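# Load cartons into flow lane by date order

## Task

Put every carton into the flow lane, arranged by date so that the carton with the earliest date sits at the front of the lane.

## Robot and tools

Setup: three identical i2rt Big YAM arms, arm1, arm2 and arm3. Each has six revolute joints, a two-finger gripper and a wrist camera. Room cameras cam_a and cam_b are fixed; arm1_cam_wrist, arm2_cam_wrist and arm3_cam_wrist ride on the hands. Each foot (base_link) faces along its own +x. Calibrated foot poses in the scene frame (m, quaternion w,x,y,z): arm1 (-1.399, -0.834, 0.768; 0.518, 0.002, 0.002, -0.855); arm2 (-0.549, -0.349, 0.753; 0.266, -0.006, 0.004, 0.964); arm3 (0.555, 0.297, 0.850; 0.406, 0.001, 0.000, -0.914). The tabletops under the arms are at z=0.720. Reach is about 1.0 m from the joint1 axis.

Frames: one shared scene frame, origin on the floor, +z up. The "hand" point lies between the finger pads, roughly 1 cm short of the tips. Fingers point along the hand's +z; they open and close along its y. Printed hand positions can be off, more so at long reach, and a hand often settles a centimetre or more away from its goal.

move: one action for any subset of arms. Keys are "arm1", "arm2", "arm3" (each an object) and "cameras". An arm left out receives nothing new but may still be driving toward an earlier target. Inside an arm's object:
- "joints": absolute joint targets by name. joint1_rad -2.879 to 2.879 (rotation about the foot, positive counter-clockwise seen from above, 0 = along the foot's facing); joint2_rad 0 to 3.141 (shoulder, 0 = upper arm pointing back about level, positive raises then swings forward); joint3_rad 0 to 3.019 (elbow, 0 = folded, positive opens); joint4_rad -1.692 to 1.57 (hand pitch, positive tips fingers up); joint5_rad -1.57 to 1.57 (sideways swing, positive to the arm's right); joint6_rad -2.094 to 2.094 (roll, positive clockwise viewed from behind the hand); gripper_m 0 to 0.093 (fingertip gap in metres). Done-tolerances: ±0.045, ±0.14, ±0.09, ±0.055, ±0.03, ±0.035 rad and ±0.003 m.
- "target": one list of seven numbers [x, y, z, qw, qx, qy, qz], an absolute hand pose in the scene frame (metres), matching the printed "hand" line. The hand travels a straight line from its hand_target toward it. When "target" is present, "joints" may contain only gripper_m.
- "speed": top path speed in m/s, 0.002 to 0.5, default 0.25; only allowed with "target". Rotation is capped at twice that in rad/s.
All arms' motions begin together; hand paths in one call finish together, paced by the slowest. Paths last 0.5 to 10 s and are cut off short after 10 s. Each control step clips the commanded pose to within 100 mm and 20° of the measured hand, then solves inverse kinematics, favouring position. Paths ignore obstacles and other arms; hands can lag, drift, and overshoot speed when nearly straight. Joints move at different rates, so joint-space moves can sweep wide. Unknown keys make a call invalid; out-of-range values get it refused, and a refusal cancels the remaining move, wait and finished_scene calls in that reply.

"cameras": list from arm1_cam_wrist, arm2_cam_wrist, arm3_cam_wrist, cam_a, cam_b, all. Omitted or ["all"] gives all; [] gives none. Images are 896x504.

wait: "seconds" 0 to 10, optional "cameras"; nothing new is commanded. zoom_image: "camera" and "region" [x0, y0, x1, y1] in image pixels, top-left origin, at most 504x504, from that camera's latest image. read_manual: licence texts only. finished_scene: "scene" is the current scene number; it ends the scene irrevocably, and the cartons must stay correctly placed afterward.

Result lines: per-arm state with joint_positions, hand, velocities (rad/s, gripper m/s; omitted when within noise), torques (N m, positive toward larger joint values; joints 3 and 4 wrap at ±28), temperatures. The "move" line lists each arm sent motion with "done" or its worst status. Arms under "as last shown" were not commanded and repeat earlier values. joint_status/hand_status words: "off_target" (stopped short, maybe still pushing); "time_out" (joint kept a nearby target and keeps pushing; listed in on_its_own; resend its reported position to relax it); "not_followed" after "joint command not followed" or "pose unreachable" (a safety check withheld the targets; gripper commands still run). In on_its_own, "held at" is the target, not the reading.

Gripper: gripping a hard object at full force reads up to 0.005 m narrower than the object; closed empty reads 0 to 0.002. Free-air readings sit up to 0.002 m wide. Full force (about 50 to 64 N per pad) comes roughly 0.005 m below first-contact width; soft objects crush more with smaller targets. Release by commanding well above the reading.

Cautions: arms do not stop on contact and push hard. Pressing two robots hard together fails the scene; the anti-collision check may act late and ignores fingers, gripper housings and wrist cameras. Never push objects off the work area or onto the floor. Avoid drops, releasing moving cartons, slams and hard pushes. Loose items may occasionally get nudged. Holding loads, stretching out, or pushing against the unreachable heats motors; MOTOR HOT appears at 85 °C, and at 100 °C the arm goes limp for 30 to 60 s (OVER-TEMPERATURE FAULT, keys report limit_stop_at_motor_heat; resend targets). The scene keeps running while replies are composed, holding the last command.

Each tool is called by a JSON object that holds its "method" and its "body", one argument or row to a line.

## Session

{"method": "move", "body": {

}}

Scene clock: 0.00 s.
Joint torques (N m): no reading
Heat: arm1: hottest joint1_rad 38 °C; arm2: hottest joint2_rad 38 °C; arm3: hottest joint1_rad 34 °C.
Joint velocities: within noise
arm1.joint_positions: joint1_rad=-0.673 joint2_rad=+0.309 joint3_rad=+1.652 joint4_rad=-1.445 joint5_rad=+0.074 joint6_rad=+0.649 gripper_m=+0.09396
arm1.joint_status: not commanded
arm1.hand: x=-1.4166 y=-0.8303 z=+1.4250 quat_wxyz=(-0.314, -0.735, +0.110, +0.590) (m; scene frame)
arm1.hand_target: x=-1.4142 y=-0.8293 z=+1.4310 quat_wxyz=(-0.317, -0.730, +0.109, +0.595) (m; scene frame)
arm1.hand_status: not commanded
arm2.joint_positions: joint1_rad=+0.476 joint2_rad=+0.332 joint3_rad=+1.575 joint4_rad=-1.257 joint5_rad=-0.072 joint6_rad=+0.112 gripper_m=+0.09396
arm2.joint_status: not commanded
arm2.hand: x=-0.6104 y=-0.3497 z=+1.4288 quat_wxyz=(+0.047, +0.714, -0.041, -0.697) (m; scene frame)
arm2.hand_target: x=-0.6038 y=-0.3501 z=+1.4337 quat_wxyz=(+0.046, +0.708, -0.040, -0.704) (m; scene frame)
arm2.hand_status: not commanded
arm3.joint_positions: joint1_rad=-0.550 joint2_rad=+0.600 joint3_rad=+1.480 joint4_rad=-1.361 joint5_rad=+0.227 joint6_rad=+0.219 gripper_m=+0.09396
arm3.joint_status: not commanded
arm3.hand: x=+0.3456 y=+0.2770 z=+1.4325 quat_wxyz=(-0.035, -0.852, +0.030, +0.522) (m; scene frame)
arm3.hand_target: x=+0.3492 y=+0.2781 z=+1.4412 quat_wxyz=(-0.038, -0.846, +0.031, +0.530) (m; scene frame)
arm3.hand_status: not commanded
pictures: arm1_cam_wrist, arm2_cam_wrist, arm3_cam_wrist, cam_a, cam_b
camera_calibration:
arm1_cam_wrist: T_world_to_cam=[[-0.233747, 0.772478, -0.590457, 1.15499], [0.800658, -0.191621, -0.567652, 1.78181], [-0.551643, -0.605441, -0.5737, -0.343145], [0, 0, 0, 1]] pos_world=[-1.34594, -0.758522, 1.49656]
arm2_cam_wrist: T_world_to_cam=[[0.00681463, 0.992875, -0.118968, 0.519398], [0.585586, -0.1004, -0.804369, 1.4796], [-0.810582, -0.0641843, -0.582097, 0.43732], [0, 0, 0, 1]] pos_world=[-0.515487, -0.339076, 1.5065]
arm3_cam_wrist: T_world_to_cam=[[0.0199272, 0.994206, -0.105631, -0.130109], [0.894945, -0.0648395, -0.441441, 0.342894], [-0.445732, -0.0857376, -0.891051, 1.57728], [0, 0, 0, 1]] pos_world=[0.398764, 0.28682, 1.54306]

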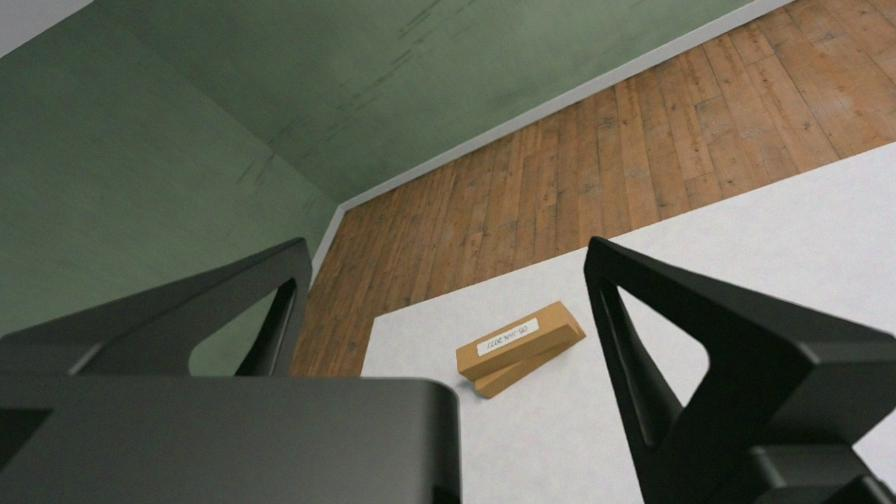

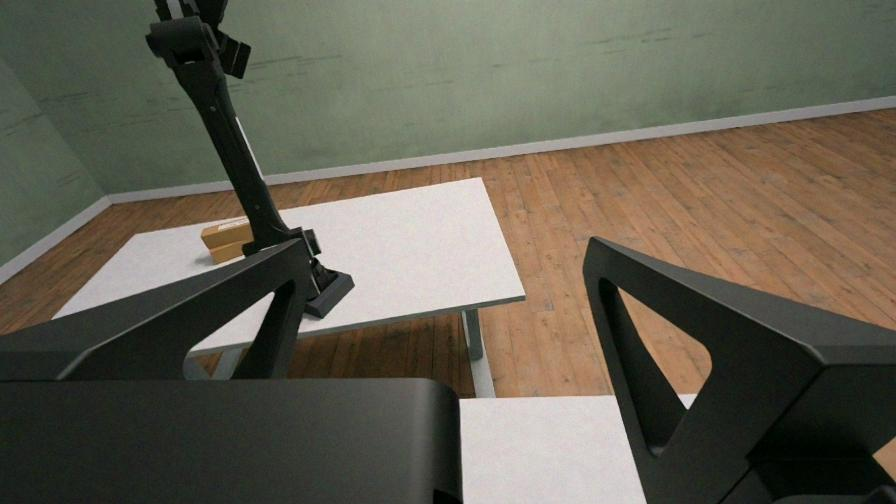

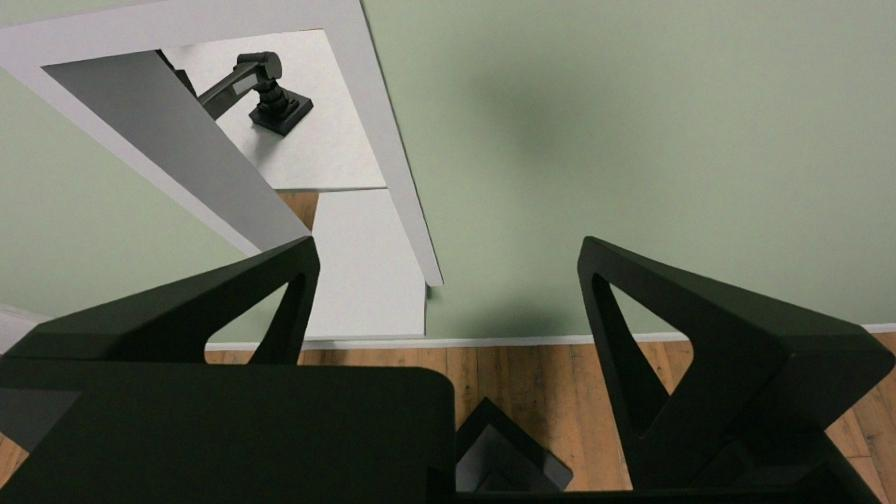

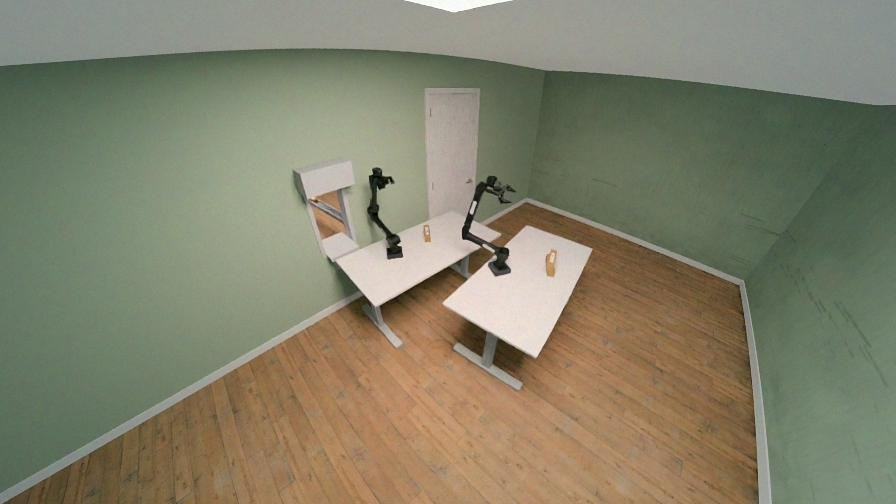

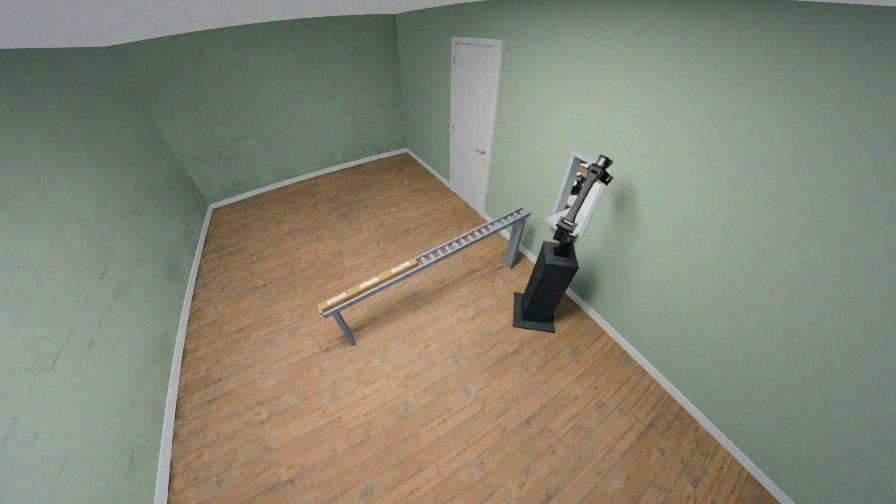

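{"method": "zoom_image", "body": {
  "camera": "cam_a",
  "region": [290, 150, 610, 370]
}}

{"method": "zoom_image", "body": {
  "camera": "cam_b",
  "region": [310, 140, 620, 350]
}}

{"method": "zoom_image", "body": {
  "camera": "cam_b",
  "region": [310, 250, 430, 330]
}}

{"method": "zoom_image", "body": {
  "camera": "arm1_cam_wrist",
  "region": [440, 290, 600, 410]
}}

{"method": "zoom_image", "body": {
  "camera": "cam_a",
  "region": [400, 210, 450, 250]
}}

{"method": "zoom_image", "body": {
  "camera": "arm2_cam_wrist",
  "region": [180, 200, 300, 280]
}}

{"method": "zoom_image", "body": {
  "camera": "cam_a",
  "region": [525, 235, 585, 285]
}}

Scaled by 1.575 from the camera's 896x504 image, which has a finer 1280x720 frame.

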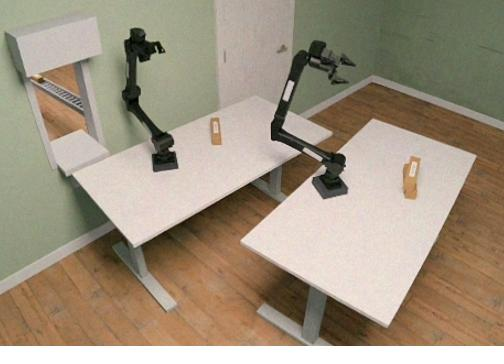

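Scaled by 1.626 from the camera's 896x504 image, which has a finer 1280x720 frame.

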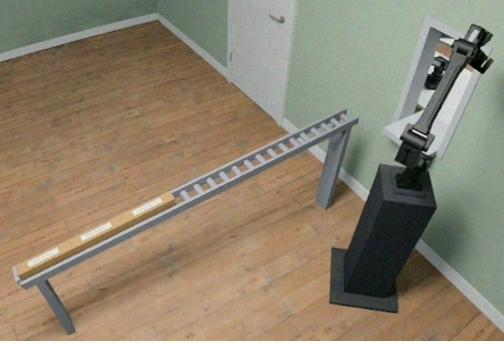

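Scaled by 4.200 from the camera's 896x504 image, which has a finer 1280x720 frame.

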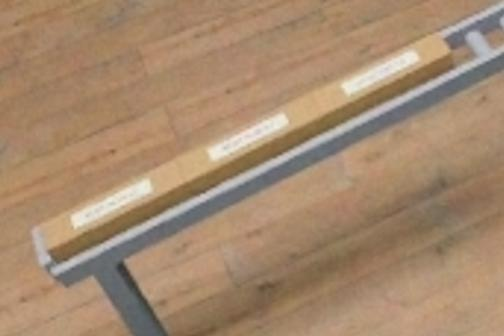

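Scaled by 3.150 from the camera's 896x504 image, which has a finer 1280x720 frame.

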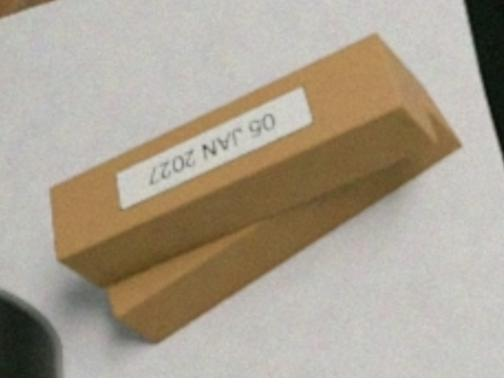

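Scaled by 10.080 from the camera's 896x504 image, which has a finer 1280x720 frame.

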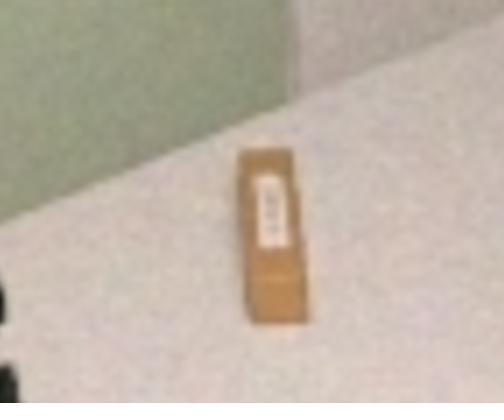

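Scaled by 4.200 from the camera's 896x504 image, which has a finer 1280x720 frame.

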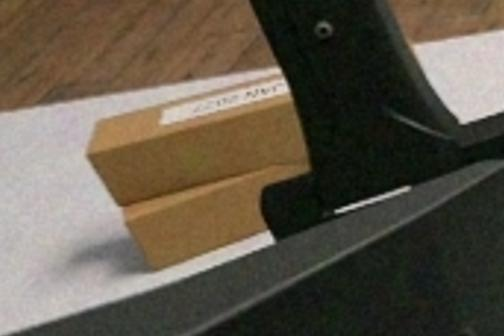

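Scaled by 8.400 from the camera's 896x504 image, which has a finer 1280x720 frame.

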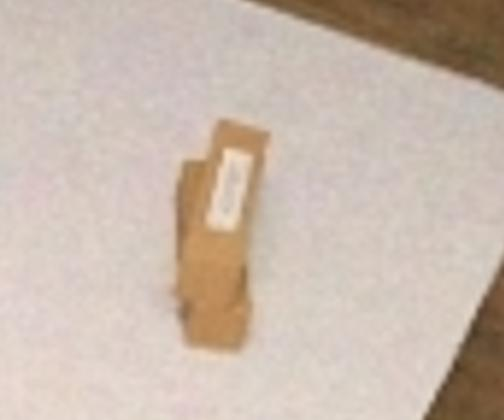

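{"method": "move", "body": {
  "arm1": {"joints":{"joint1_rad":-0.32,"joint2_rad":0.8,"joint3_rad":1.2}},
  "arm2": {"joints":{"joint1_rad":2.07,"joint2_rad":0.8,"joint3_rad":1.2}},
  "arm3": {"joints":{"joint1_rad":-0.34,"joint2_rad":0.8,"joint3_rad":1.2}},
  "cameras": []
}}

{"method": "move", "body": {
  "arm1": {"target":[-1.71,-1.15,1.12,0,0.566,0.824,0]},
  "arm2": {"target":[-0.567,-0.72,1.08,0,0.326,0.9455,0]},
  "arm3": {"target":[0.2,0.1,1.2,0,0.969,0.246,0]}
}}

Scene clock: 37.43 s.
Joint torques (N m): arm1=[2.02 -2.67 11.62 1.06 0.19 0.01] | arm2=[0.56 -0.56 11.02 1.78 -0.03 -0.03] | arm3=[1.14 -3.31 13.33 1.39 0.15 0.06]
move: arm1 done; arm2 done; arm3 done
arm1.joint_positions: joint1_rad=-0.337 joint2_rad=+0.796 joint3_rad=+1.168 joint4_rad=-1.444 joint5_rad=+0.075 joint6_rad=+0.649 gripper_m=+0.09397
arm1.joint_status: all done
arm1.hand: x=-1.6120 y=-1.0168 z=+1.1382 quat_wxyz=(-0.129, -0.968, -0.041, +0.211) (m; scene frame)
arm2.joint_positions: joint1_rad=+2.062 joint2_rad=+0.796 joint3_rad=+1.193 joint4_rad=-1.256 joint5_rad=-0.073 joint6_rad=+0.112 gripper_m=+0.09398
arm2.joint_status: all done
arm2.hand: x=-0.5558 y=-0.6624 z=+1.1670 quat_wxyz=(+0.284, +0.704, +0.614, -0.213) (m; scene frame)
arm3.joint_positions: joint1_rad=-0.351 joint2_rad=+0.793 joint3_rad=+1.181 joint4_rad=-1.361 joint5_rad=+0.227 joint6_rad=+0.219 gripper_m=+0.09396
arm3.joint_status: all done
arm3.hand: x=+0.2756 y=+0.1949 z=+1.2424 quat_wxyz=(+0.001, -0.946, -0.093, +0.311) (m; scene frame)
pictures: none

Scene clock: 42.20 s.
Joint torques (N m): arm1=[1.9 -12.81 13.3 -0.14 0.06 -0.02] | arm2=[0.73 -7.06 14.83 -0.12 -0.03 -0.14] | arm3=[1.26 -12.75 15.46 0.14 -0.06 -0.03]
move: arm1 off_target; arm2 off_target; arm3 off_target
arm1.joint_positions: joint1_rad=-0.315 joint2_rad=+1.441 joint3_rad=+1.610 joint4_rad=-1.678 joint5_rad=-0.004 joint6_rad=-1.137 gripper_m=+0.09398
arm1.hand: x=-1.7076 y=-1.1381 z=+1.0989 quat_wxyz=(+0.004, -0.577, -0.816, +0.028) (m; scene frame)
arm1.hand_target: x=-1.7092 y=-1.1492 z=+1.1191 quat_wxyz=(+0.009, -0.566, -0.823, +0.049) (m; scene frame)
arm1.hand_status: off_target (0.024 m and 3.6 deg from the pose sent, 0.166 m and 108.8 deg at the start; a joint's target at an end of its range on 52 of 143 steps)
arm2.joint_positions: joint1_rad=+2.065 joint2_rad=+1.302 joint3_rad=+1.393 joint4_rad=-1.687 joint5_rad=+0.008 joint6_rad=-0.930 gripper_m=+0.09398
arm2.hand: x=-0.5697 y=-0.7060 z=+1.0599 quat_wxyz=(-0.001, +0.336, +0.942, +0.007) (m; scene frame)
arm2.hand_target: x=-0.5670 y=-0.7189 z=+1.0794 quat_wxyz=(+0.004, +0.326, +0.945, -0.013) (m; scene frame)
arm2.hand_status: off_target (0.025 m and 1.5 deg from the pose sent, 0.105 m and 71.7 deg at the start; a joint's target at an end of its range on 36 of 143 steps)
arm3.joint_positions: joint1_rad=-0.337 joint2_rad=+1.348 joint3_rad=+1.530 joint4_rad=-1.693 joint5_rad=+0.003 joint6_rad=+0.022 gripper_m=+0.09396
arm3.hand: x=+0.2067 y=+0.1094 z=+1.1880 quat_wxyz=(-0.006, -0.971, -0.236, +0.028) (m; scene frame)
arm3.hand_target: x=+0.2005 y=+0.1003 z=+1.1992 quat_wxyz=(-0.010, -0.969, -0.246, +0.037) (m; scene frame)
arm3.hand_status: off_target (0.017 m and 3.5 deg from the pose sent, 0.129 m and 40.0 deg at the start; a joint's target at an end of its range on 46 of 143 steps)
pictures: arm1_cam_wrist, arm2_cam_wrist, arm3_cam_wrist, cam_a, cam_b
camera_calibration:
arm1_cam_wrist: T_world_to_cam=[[-0.940756, -0.338088, 0.0259715, -2.01651], [-0.253972, 0.7533, 0.60666, -0.245228], [-0.224669, 0.564123, -0.794537, 1.25496], [0, 0, 0, 1]]
arm2_cam_wrist: T_world_to_cam=[[-0.629577, -0.776938, 0.00100759, -0.910234], [-0.637646, 0.517444, 0.570666, -0.594768], [-0.443893, 0.358635, -0.821182, 0.993611], [0, 0, 0, 1]]
arm3_cam_wrist: T_world_to_cam=[[-0.444953, 0.895551, -0.00214396, -0.00258546], [0.748661, 0.373282, 0.547876, -0.844675], [0.491451, 0.242174, -0.836557, 0.988777], [0, 0, 0, 1]]

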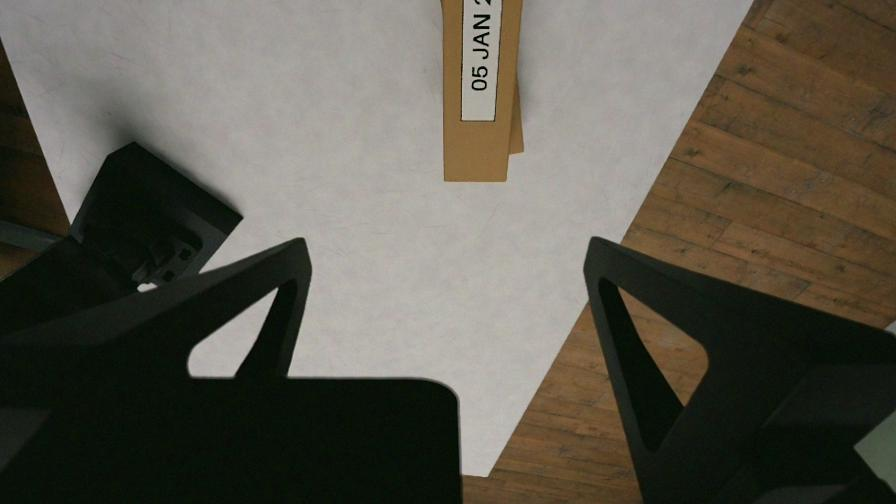

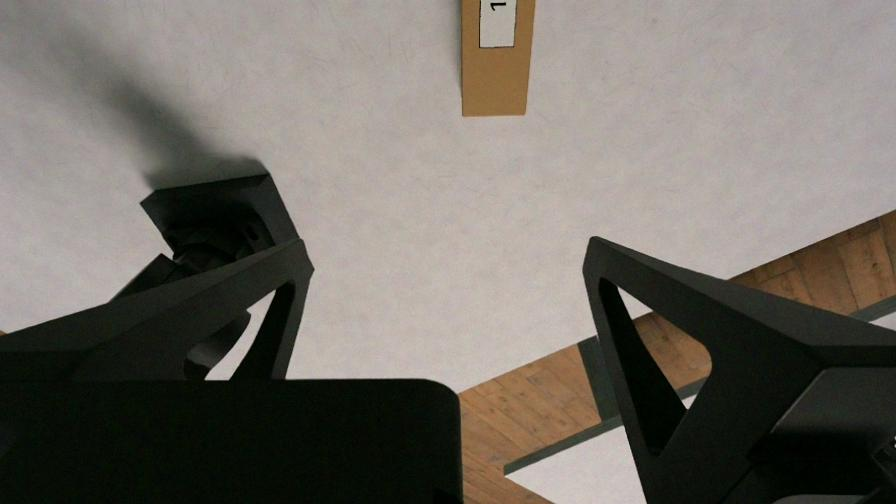

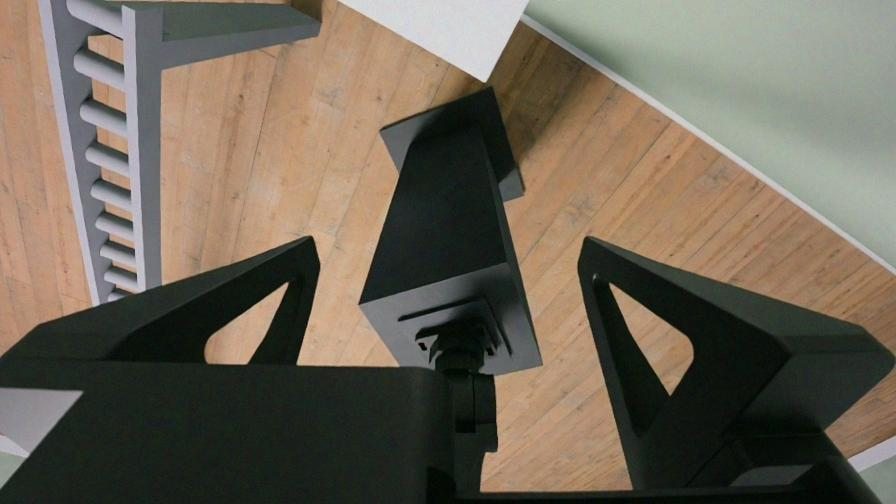

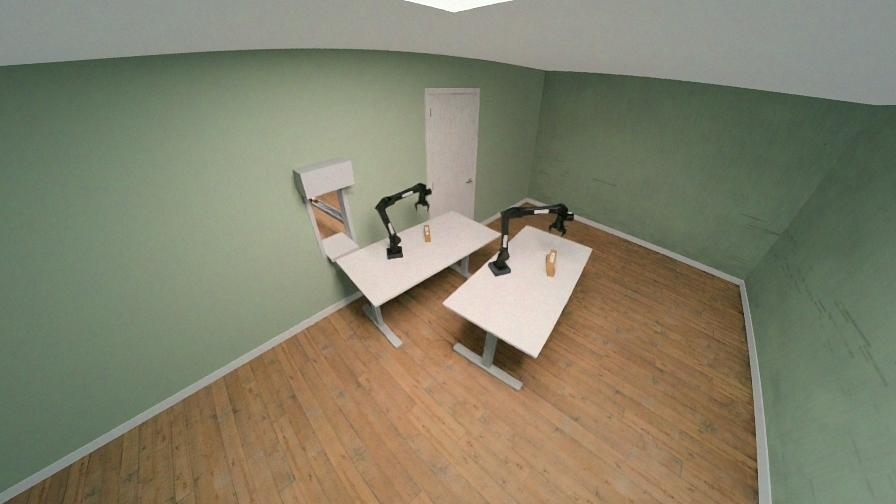

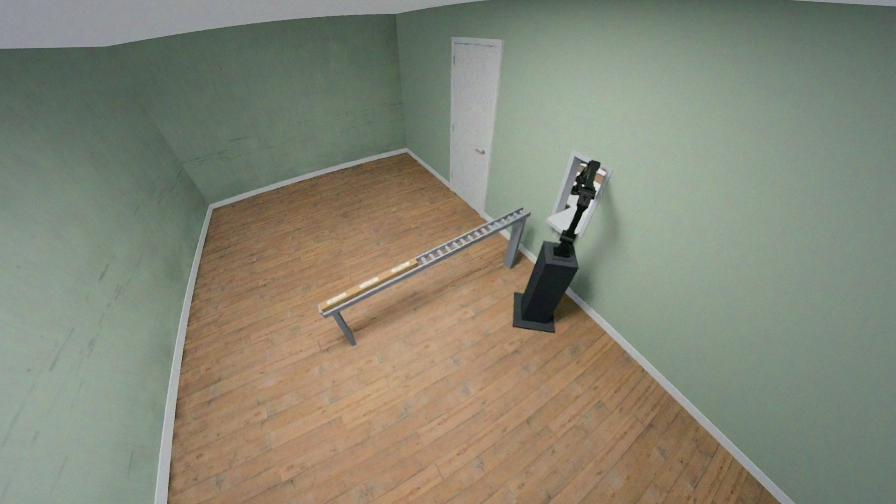

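{"method": "move", "body": {
  "arm1": {"target":[-1.65,-1.29,1.12,0,0.566,0.824,0]},
  "arm2": {"target":[-0.45,-0.82,1.1,0,0.326,0.9455,0]},
  "arm3": {"target":[0.5,-0.2,1.22,0,0.707,0.707,0]}
}}

Scene clock: 58.47 s.
Joint torques (N m): arm1=[1.73 -16.03 13.35 -0.08 -0.11 0.09] | arm2=[0.62 -10.99 14.84 0.02 -0.12 0.09] | arm3=[0.62 -16.91 15.32 0.29 -0.05 -0.04]
Heat: arm1: hottest joint3_rad 41 °C; arm2: hottest joint3_rad 45 °C; arm3: hottest joint3_rad 38 °C.
move: arm1 off_target; arm2 off_target; arm3 off_target
arm1.joint_positions: joint1_rad=-0.035 joint2_rad=+1.629 joint3_rad=+1.829 joint4_rad=-1.678 joint5_rad=+0.002 joint6_rad=-0.880 gripper_m=+0.09398
arm1.hand: x=-1.6513 y=-1.2777 z=+1.1000 quat_wxyz=(-0.002, -0.567, -0.823, +0.043) (m; scene frame)
arm1.hand_target: x=-1.6495 y=-1.2889 z=+1.1192 quat_wxyz=(-0.006, -0.565, -0.823, +0.063) (m; scene frame)
arm1.hand_status: off_target (0.023 m and 5.0 deg from the pose sent, 0.164 m and 3.6 deg at the start; a joint's target at an end of its range on 90 of 92 steps)
arm2.joint_positions: joint1_rad=+2.317 joint2_rad=+1.557 joint3_rad=+1.713 joint4_rad=-1.687 joint5_rad=+0.008 joint6_rad=-0.705 gripper_m=+0.09398
arm2.hand: x=-0.4568 y=-0.8074 z=+1.0831 quat_wxyz=(+0.013, +0.324, +0.946, -0.023) (m; scene frame)
arm2.hand_target: x=-0.4503 y=-0.8188 z=+1.0992 quat_wxyz=(+0.023, +0.325, +0.945, -0.038) (m; scene frame)
arm2.hand_status: off_target (0.022 m and 3.1 deg from the pose sent, 0.170 m and 1.5 deg at the start; a joint's target at an end of its range on 89 of 92 steps)
arm3.joint_positions: joint1_rad=+0.626 joint2_rad=+1.568 joint3_rad=+1.821 joint4_rad=-1.693 joint5_rad=+0.003 joint6_rad=-0.097 gripper_m=+0.09397
arm3.hand: x=+0.4996 y=-0.1901 z=+1.2114 quat_wxyz=(-0.041, -0.710, -0.701, +0.051) (m; scene frame)
arm3.hand_target: x=+0.5001 y=-0.1994 z=+1.2192 quat_wxyz=(-0.046, -0.705, -0.705, +0.056) (m; scene frame)
arm3.hand_status: off_target (0.013 m and 7.5 deg from the pose sent, 0.428 m and 62.8 deg at the start; a joint's target at an end of its range on 91 of 92 steps)
pictures: arm1_cam_wrist, arm2_cam_wrist, arm3_cam_wrist, cam_a, cam_b
camera_calibration:
arm1_cam_wrist: T_world_to_cam=[[-0.932456, -0.358631, 0.043712, -2.04278], [-0.26731, 0.766237, 0.584317, -0.107339], [-0.243048, 0.533165, -0.810347, 1.29482], [0, 0, 0, 1]]
arm2_cam_wrist: T_world_to_cam=[[-0.609609, -0.791223, 0.0483983, -0.971687], [-0.654893, 0.537091, 0.531647, -0.433337], [-0.446646, 0.292401, -0.845582, 1.07082], [0, 0, 0, 1]]
arm3_cam_wrist: T_world_to_cam=[[-0.999557, 0.0282422, 0.0094325, 0.494196], [0.0292655, 0.873432, 0.486066, -0.435542], [0.00548894, 0.486126, -0.873871, 1.27129], [0, 0, 0, 1]]

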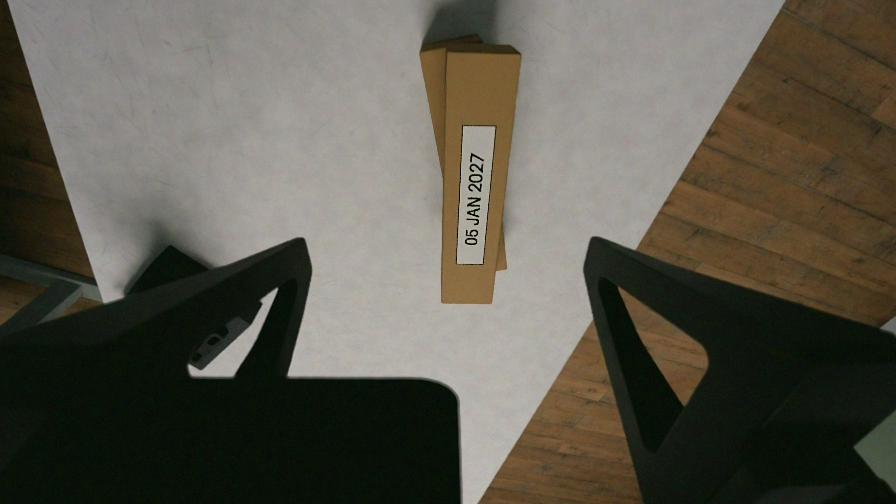

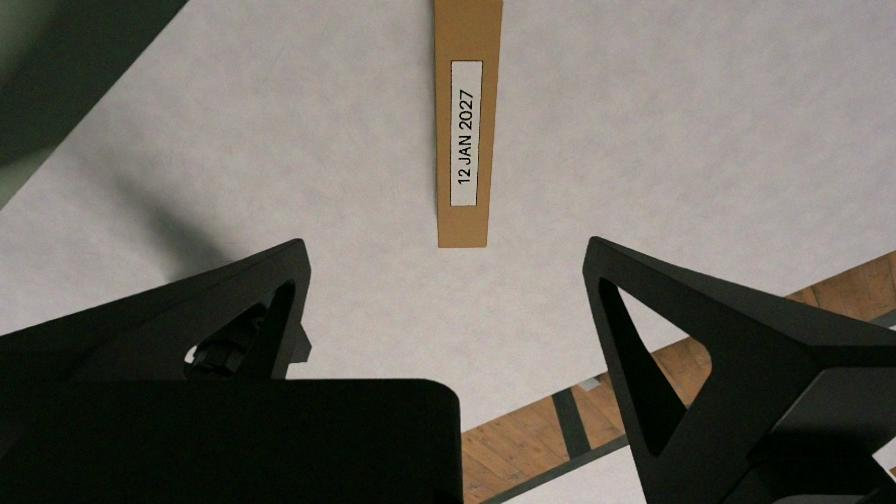

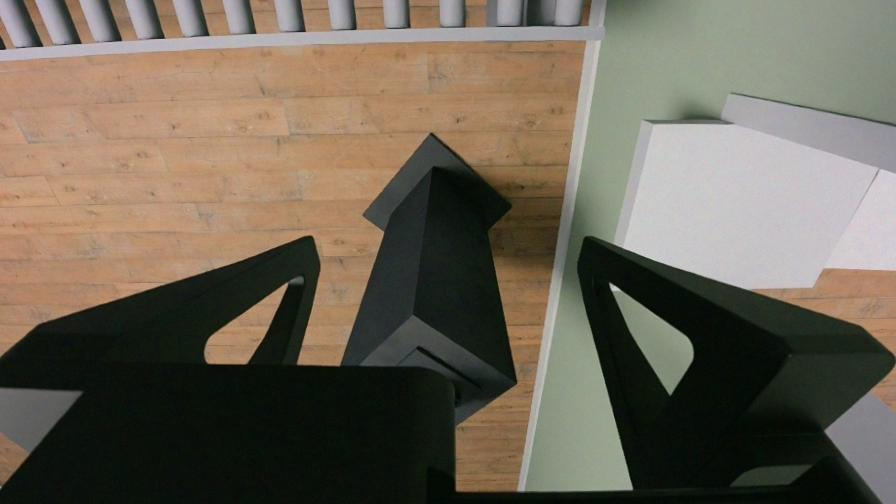

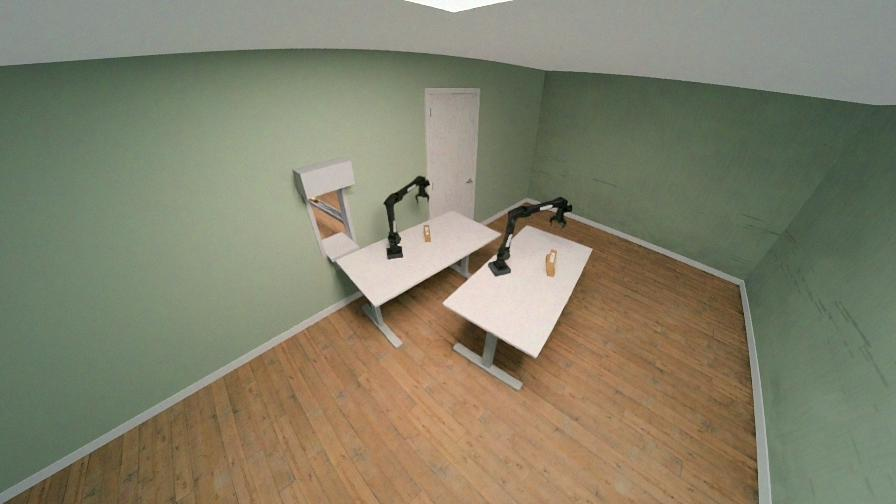

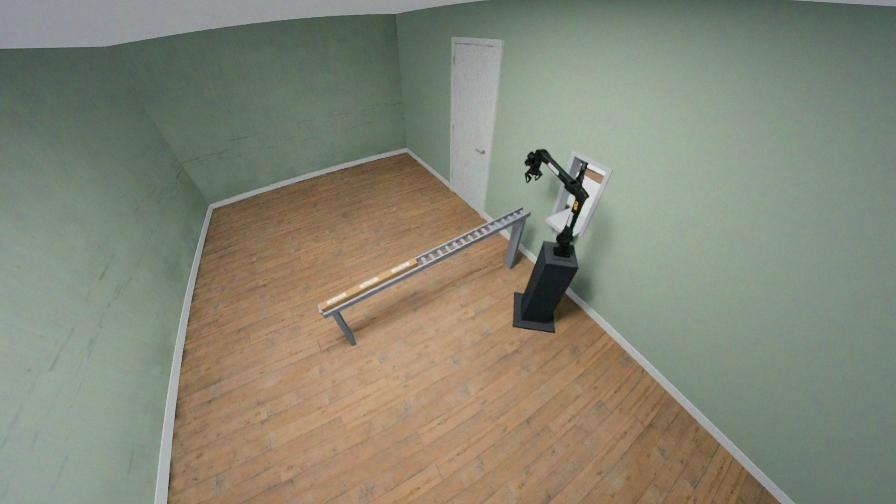

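{"method": "move", "body": {
  "arm1": {"target":[-1.732,-1.163,0.92,0,0.5736,0.8192,0]},
  "arm2": {"target":[-0.53,-0.795,0.9,0,0.3191,0.9477,0]},
  "cameras": ["arm1_cam_wrist","arm2_cam_wrist","cam_a"]
}}

{"method": "zoom_image", "body": {
  "camera": "cam_a",
  "region": [390, 170, 610, 290]
}}

Scene clock: 72.03 s.
Joint torques (N m): arm1=[-0.15 -14.97 8.54 0.49 -0.09 -0.05] | arm2=[-0.44 -10.58 8.21 0.76 -0.06 -0.13] | arm3=[0.38 -17.08 15.35 0.28 -0.03 -0.04]
move: arm1 done; arm2 off_target
arm1.joint_positions: joint1_rad=-0.301 joint2_rad=+1.593 joint3_rad=+1.310 joint4_rad=-1.295 joint5_rad=-0.001 joint6_rad=-1.132 gripper_m=+0.09398
arm1.hand: x=-1.7256 y=-1.1632 z=+0.9200 quat_wxyz=(+0.000, -0.573, -0.819, -0.006) (m; scene frame)
arm1.hand_target: x=-1.7319 y=-1.1629 z=+0.9200 quat_wxyz=(+0.000, -0.574, -0.819, +0.000) (m; scene frame)
arm1.hand_status: done (0.006 m and 0.7 deg from the pose sent, 0.228 m and 5.0 deg at the start)
arm2.joint_positions: joint1_rad=+2.166 joint2_rad=+1.554 joint3_rad=+1.260 joint4_rad=-1.269 joint5_rad=+0.008 joint6_rad=-0.860 gripper_m=+0.09398
arm2.hand: x=-0.5266 y=-0.7976 z=+0.9121 quat_wxyz=(+0.004, +0.321, +0.947, -0.009) (m; scene frame)
arm2.hand_target: x=-0.5299 y=-0.7947 z=+0.9003 quat_wxyz=(+0.000, +0.319, +0.948, +0.000) (m; scene frame)
arm2.hand_status: off_target (0.013 m and 1.2 deg from the pose sent, 0.198 m and 3.1 deg at the start)
arm3: as last shown
pictures: arm1_cam_wrist, arm2_cam_wrist, cam_a
camera_calibration:
arm1_cam_wrist: T_world_to_cam=[[-0.93735, -0.346587, -0.0353785, -1.98485], [-0.289757, 0.719189, 0.631512, -0.246679], [-0.19343, 0.602199, -0.774559, 1.20285], [0, 0, 0, 1]]
arm2_cam_wrist: T_world_to_cam=[[-0.604923, -0.795813, 0.0273908, -0.98021], [-0.653623, 0.515899, 0.553738, -0.42976], [-0.454802, 0.317065, -0.832241, 0.8954], [0, 0, 0, 1]]

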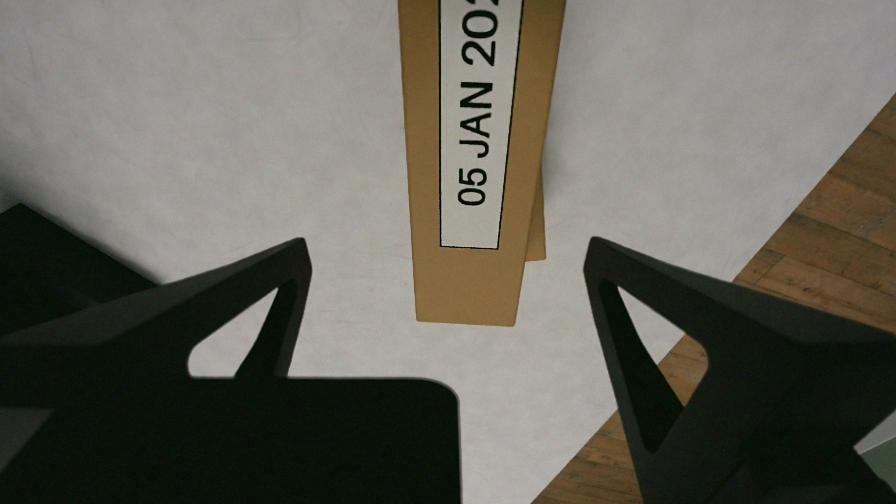

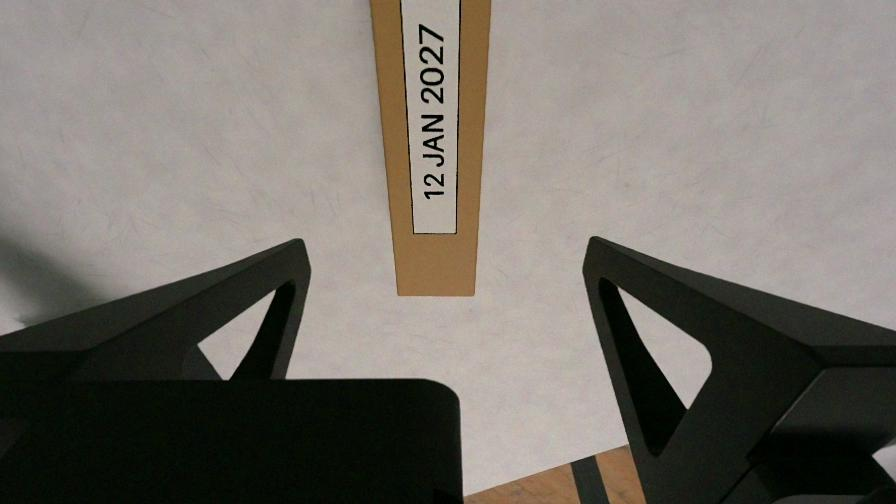

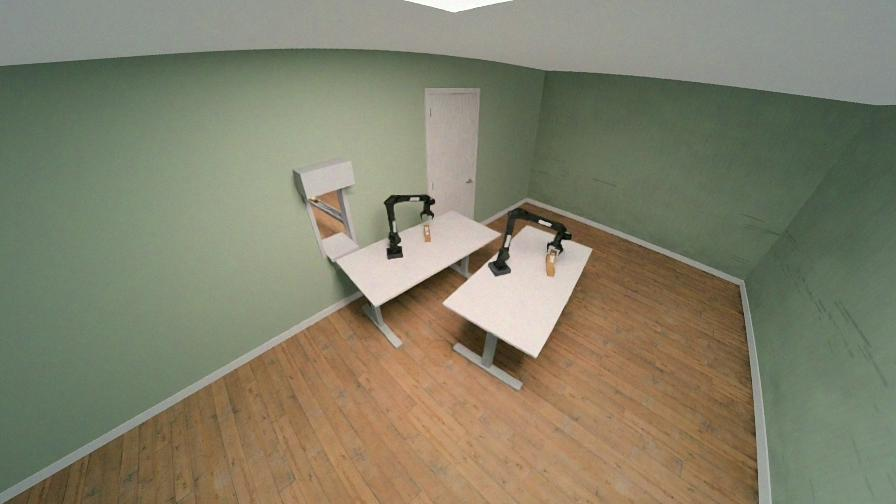

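Scaled by 2.291 from the camera's 896x504 image, which has a finer 1280x720 frame.

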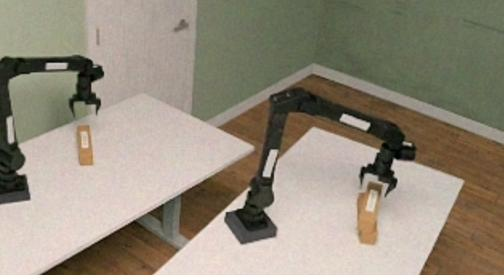

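{"method": "move", "body": {
  "arm1": {"target":[-1.743,-1.153,0.785,0,0.5736,0.8192,0],"speed":0.15},
  "cameras": ["arm1_cam_wrist"]
}}

Scene clock: 82.80 s.
Joint torques (N m): arm1=[-0.56 -15.38 6.93 0.54 -0.11 -0.06] | arm2=[-0.38 -10.87 8.31 0.76 -0.06 -0.12] | arm3=[0.32 -17.03 15.31 0.21 -0.04 -0.02]
Heat: arm1: hottest joint3_rad 41 °C; arm2: hottest joint3_rad 46 °C; arm3: hottest joint3_rad 43 °C.
move: arm1 done
arm1.joint_positions: joint1_rad=-0.326 joint2_rad=+1.750 joint3_rad=+1.128 joint4_rad=-0.951 joint5_rad=+0.000 joint6_rad=-1.164 gripper_m=+0.09398
arm1.hand: x=-1.7354 y=-1.1562 z=+0.7875 quat_wxyz=(+0.000, -0.570, -0.821, -0.004) (m; scene frame)
arm1.hand_target: x=-1.7428 y=-1.1528 z=+0.7851 quat_wxyz=(+0.000, -0.574, -0.819, +0.000) (m; scene frame)
arm1.hand_status: done (0.009 m and 0.7 deg from the pose sent, 0.137 m and 0.7 deg at the start)
arm2.joint_positions: joint1_rad=+2.166 joint2_rad=+1.554 joint3_rad=+1.260 joint4_rad=-1.268 joint5_rad=+0.008 joint6_rad=-0.861 gripper_m=+0.09398
arm2.hand: x=-0.5266 y=-0.7977 z=+0.9121 quat_wxyz=(+0.004, +0.321, +0.947, -0.009) (m; scene frame)
arm3: as last shown
arm3.joint_positions: joint1_rad=+0.626 joint2_rad=+1.568 joint3_rad=+1.821 joint4_rad=-1.693 joint5_rad=+0.003 joint6_rad=-0.098 gripper_m=+0.09397
arm3.hand: x=+0.4996 y=-0.1901 z=+1.2114 quat_wxyz=(-0.041, -0.710, -0.702, +0.051) (m; scene frame)
pictures: arm1_cam_wrist
camera_calibration:
arm1_cam_wrist: T_world_to_cam=[[-0.935057, -0.35313, -0.0311162, -2.00324], [-0.292556, 0.719123, 0.630296, -0.174846], [-0.2002, 0.598466, -0.775731, 1.07891], [0, 0, 0, 1]]

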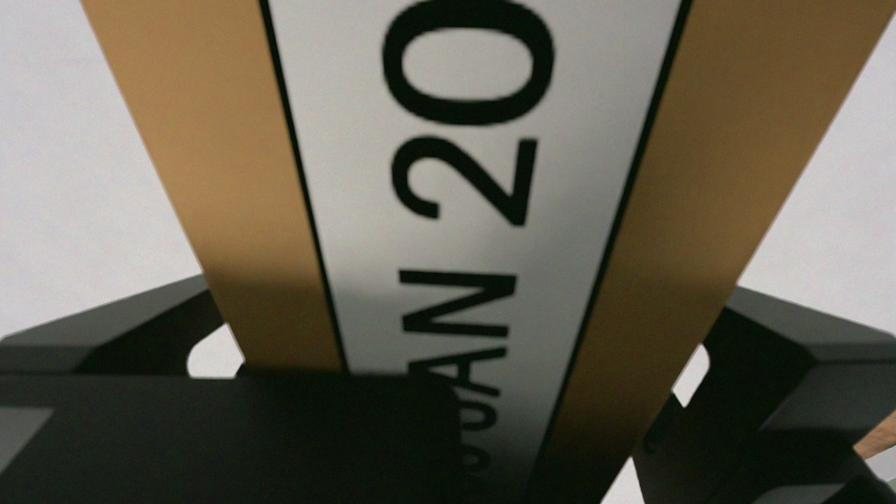

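{"method": "move", "body": {
  "arm1": {"joints":{"gripper_m":0.05}},
  "cameras": []
}}

{"method": "move", "body": {
  "arm1": {"target":[-1.738,-1.153,0.94,0,0.5736,0.8192,0],"speed":0.15},
  "cameras": ["arm1_cam_wrist","cam_a"]
}}

{"method": "zoom_image", "body": {
  "camera": "cam_a",
  "region": [510, 200, 610, 290]
}}

Scene clock: 85.87 s.
Joint torques (N m): arm1=[-0.15 -15.56 6.95 0.16 -0.04 0.02] | arm2=[-0.44 -10.87 8.29 0.77 -0.05 -0.12] | arm3=[0.67 -16.97 15.36 0.24 -0.04 -0.04]
move: arm1 off_target
arm1.joint_positions: joint1_rad=-0.330 joint2_rad=+1.751 joint3_rad=+1.128 joint4_rad=-0.939 joint5_rad=-0.002 joint6_rad=-1.170 gripper_m=+0.06060
arm1.joint_status: gripper_m off_target (ended at +0.06063, target +0.05000)
arm1.hand: x=-1.7388 y=-1.1569 z=+0.7872 quat_wxyz=(+0.000, -0.569, -0.822, +0.002) (m; scene frame)
arm2, arm3: as last shown
pictures: none

Scene clock: 87.73 s.
Joint torques (N m): arm1=[0.15 -18.84 14.63 -0.68 -0.42 -0.01] | arm2=[-0.44 -10.81 8.29 0.76 -0.05 -0.12] | arm3=[0.44 -17.26 15.31 0.21 -0.03 -0.05]
move: arm1 off_target
arm1.joint_positions: joint1_rad=-0.330 joint2_rad=+1.611 joint3_rad=+1.242 joint4_rad=-1.313 joint5_rad=+0.007 joint6_rad=-1.163 gripper_m=+0.06060
arm1.hand: x=-1.7147 y=-1.1321 z=+0.8893 quat_wxyz=(-0.007, -0.571, -0.819, -0.058) (m; scene frame)
arm1.hand_target: x=-1.7350 y=-1.1501 z=+0.9401 quat_wxyz=(+0.000, -0.573, -0.819, +0.000) (m; scene frame)
arm1.hand_status: off_target (0.060 m and 6.7 deg from the pose sent, 0.153 m and 0.6 deg at the start; pose on its path clipped on 6 of 56 steps)
arm2, arm3: as last shown
pictures: arm1_cam_wrist, cam_a
camera_calibration:
arm1_cam_wrist: T_world_to_cam=[[-0.930953, -0.341909, -0.128164, -1.86609], [-0.336822, 0.668587, 0.66298, -0.412418], [-0.14099, 0.660371, -0.737585, 1.28533], [0, 0, 0, 1]]

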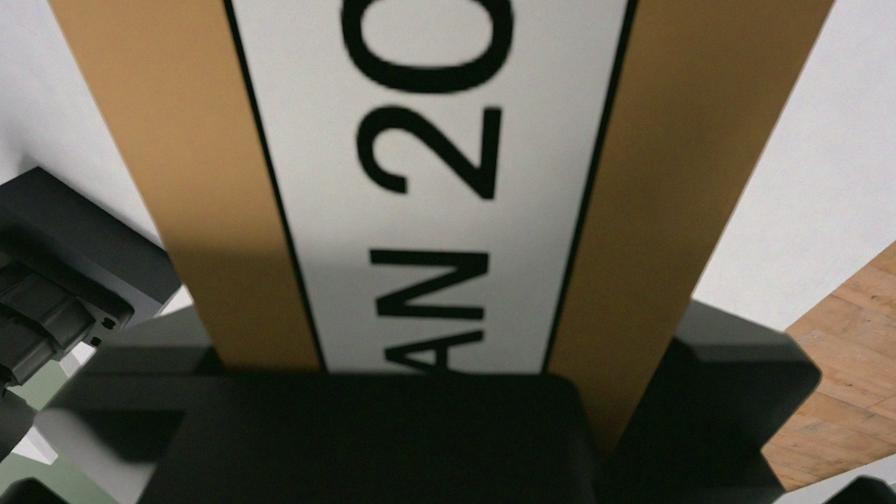

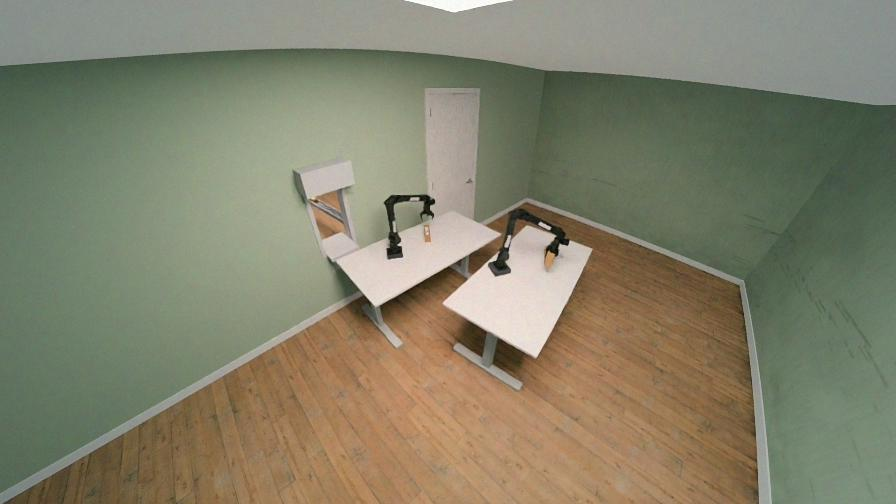

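Scaled by 5.040 from the camera's 896x504 image, which has a finer 1280x720 frame.

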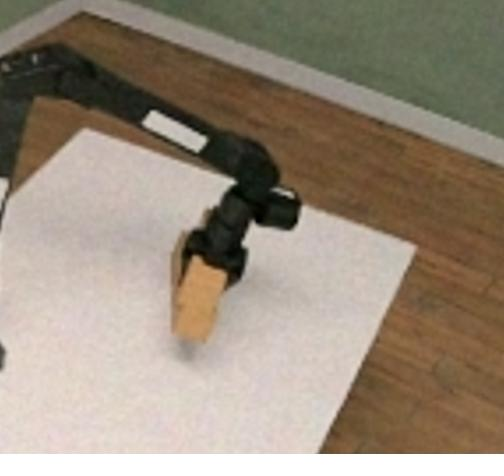

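{"method": "move", "body": {
  "arm1": {"joints":{"joint1_rad":1.2,"joint2_rad":1.45,"joint3_rad":1.4,"joint4_rad":-1.4,"joint6_rad":-0.6}},
  "cameras": ["cam_a"]
}}

{"method": "zoom_image", "body": {
  "camera": "cam_a",
  "region": [390, 180, 610, 290]
}}

{"method": "zoom_image", "body": {
  "camera": "cam_a",
  "region": [535, 240, 575, 280]
}}

Scene clock: 95.73 s.
Joint torques (N m): arm1=[0.15 -18.14 14.17 -0.08 -0.34 0.08] | arm2=[-0.44 -10.87 8.29 0.75 -0.06 -0.12] | arm3=[0.56 -17.14 15.32 0.28 -0.04 -0.04]
move: arm1 done
arm1.joint_positions: joint1_rad=+1.208 joint2_rad=+1.499 joint3_rad=+1.328 joint4_rad=-1.395 joint5_rad=+0.006 joint6_rad=-0.605 gripper_m=+0.06056
arm1.joint_status: all done
arm1.hand: x=-1.1080 y=-1.1649 z=+0.9686 quat_wxyz=(-0.001, -0.120, -0.993, +0.001) (m; scene frame)
arm2, arm3: as last shown
pictures: cam_a

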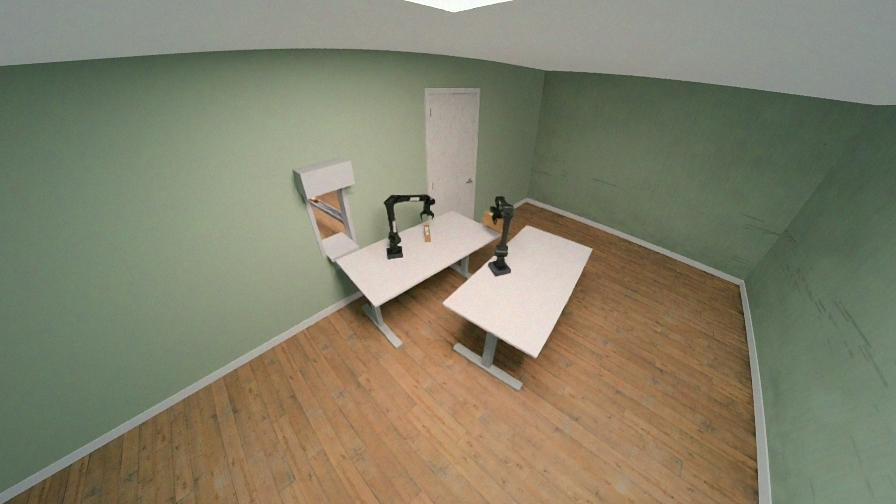

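Scaled by 2.291 from the camera's 896x504 image, which has a finer 1280x720 frame.

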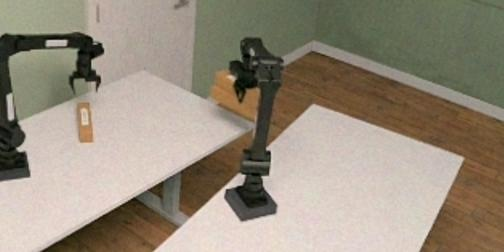

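Scaled by 12.600 from the camera's 896x504 image, which has a finer 1280x720 frame.

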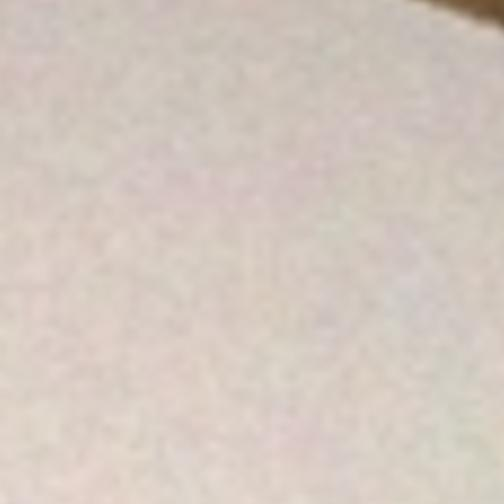

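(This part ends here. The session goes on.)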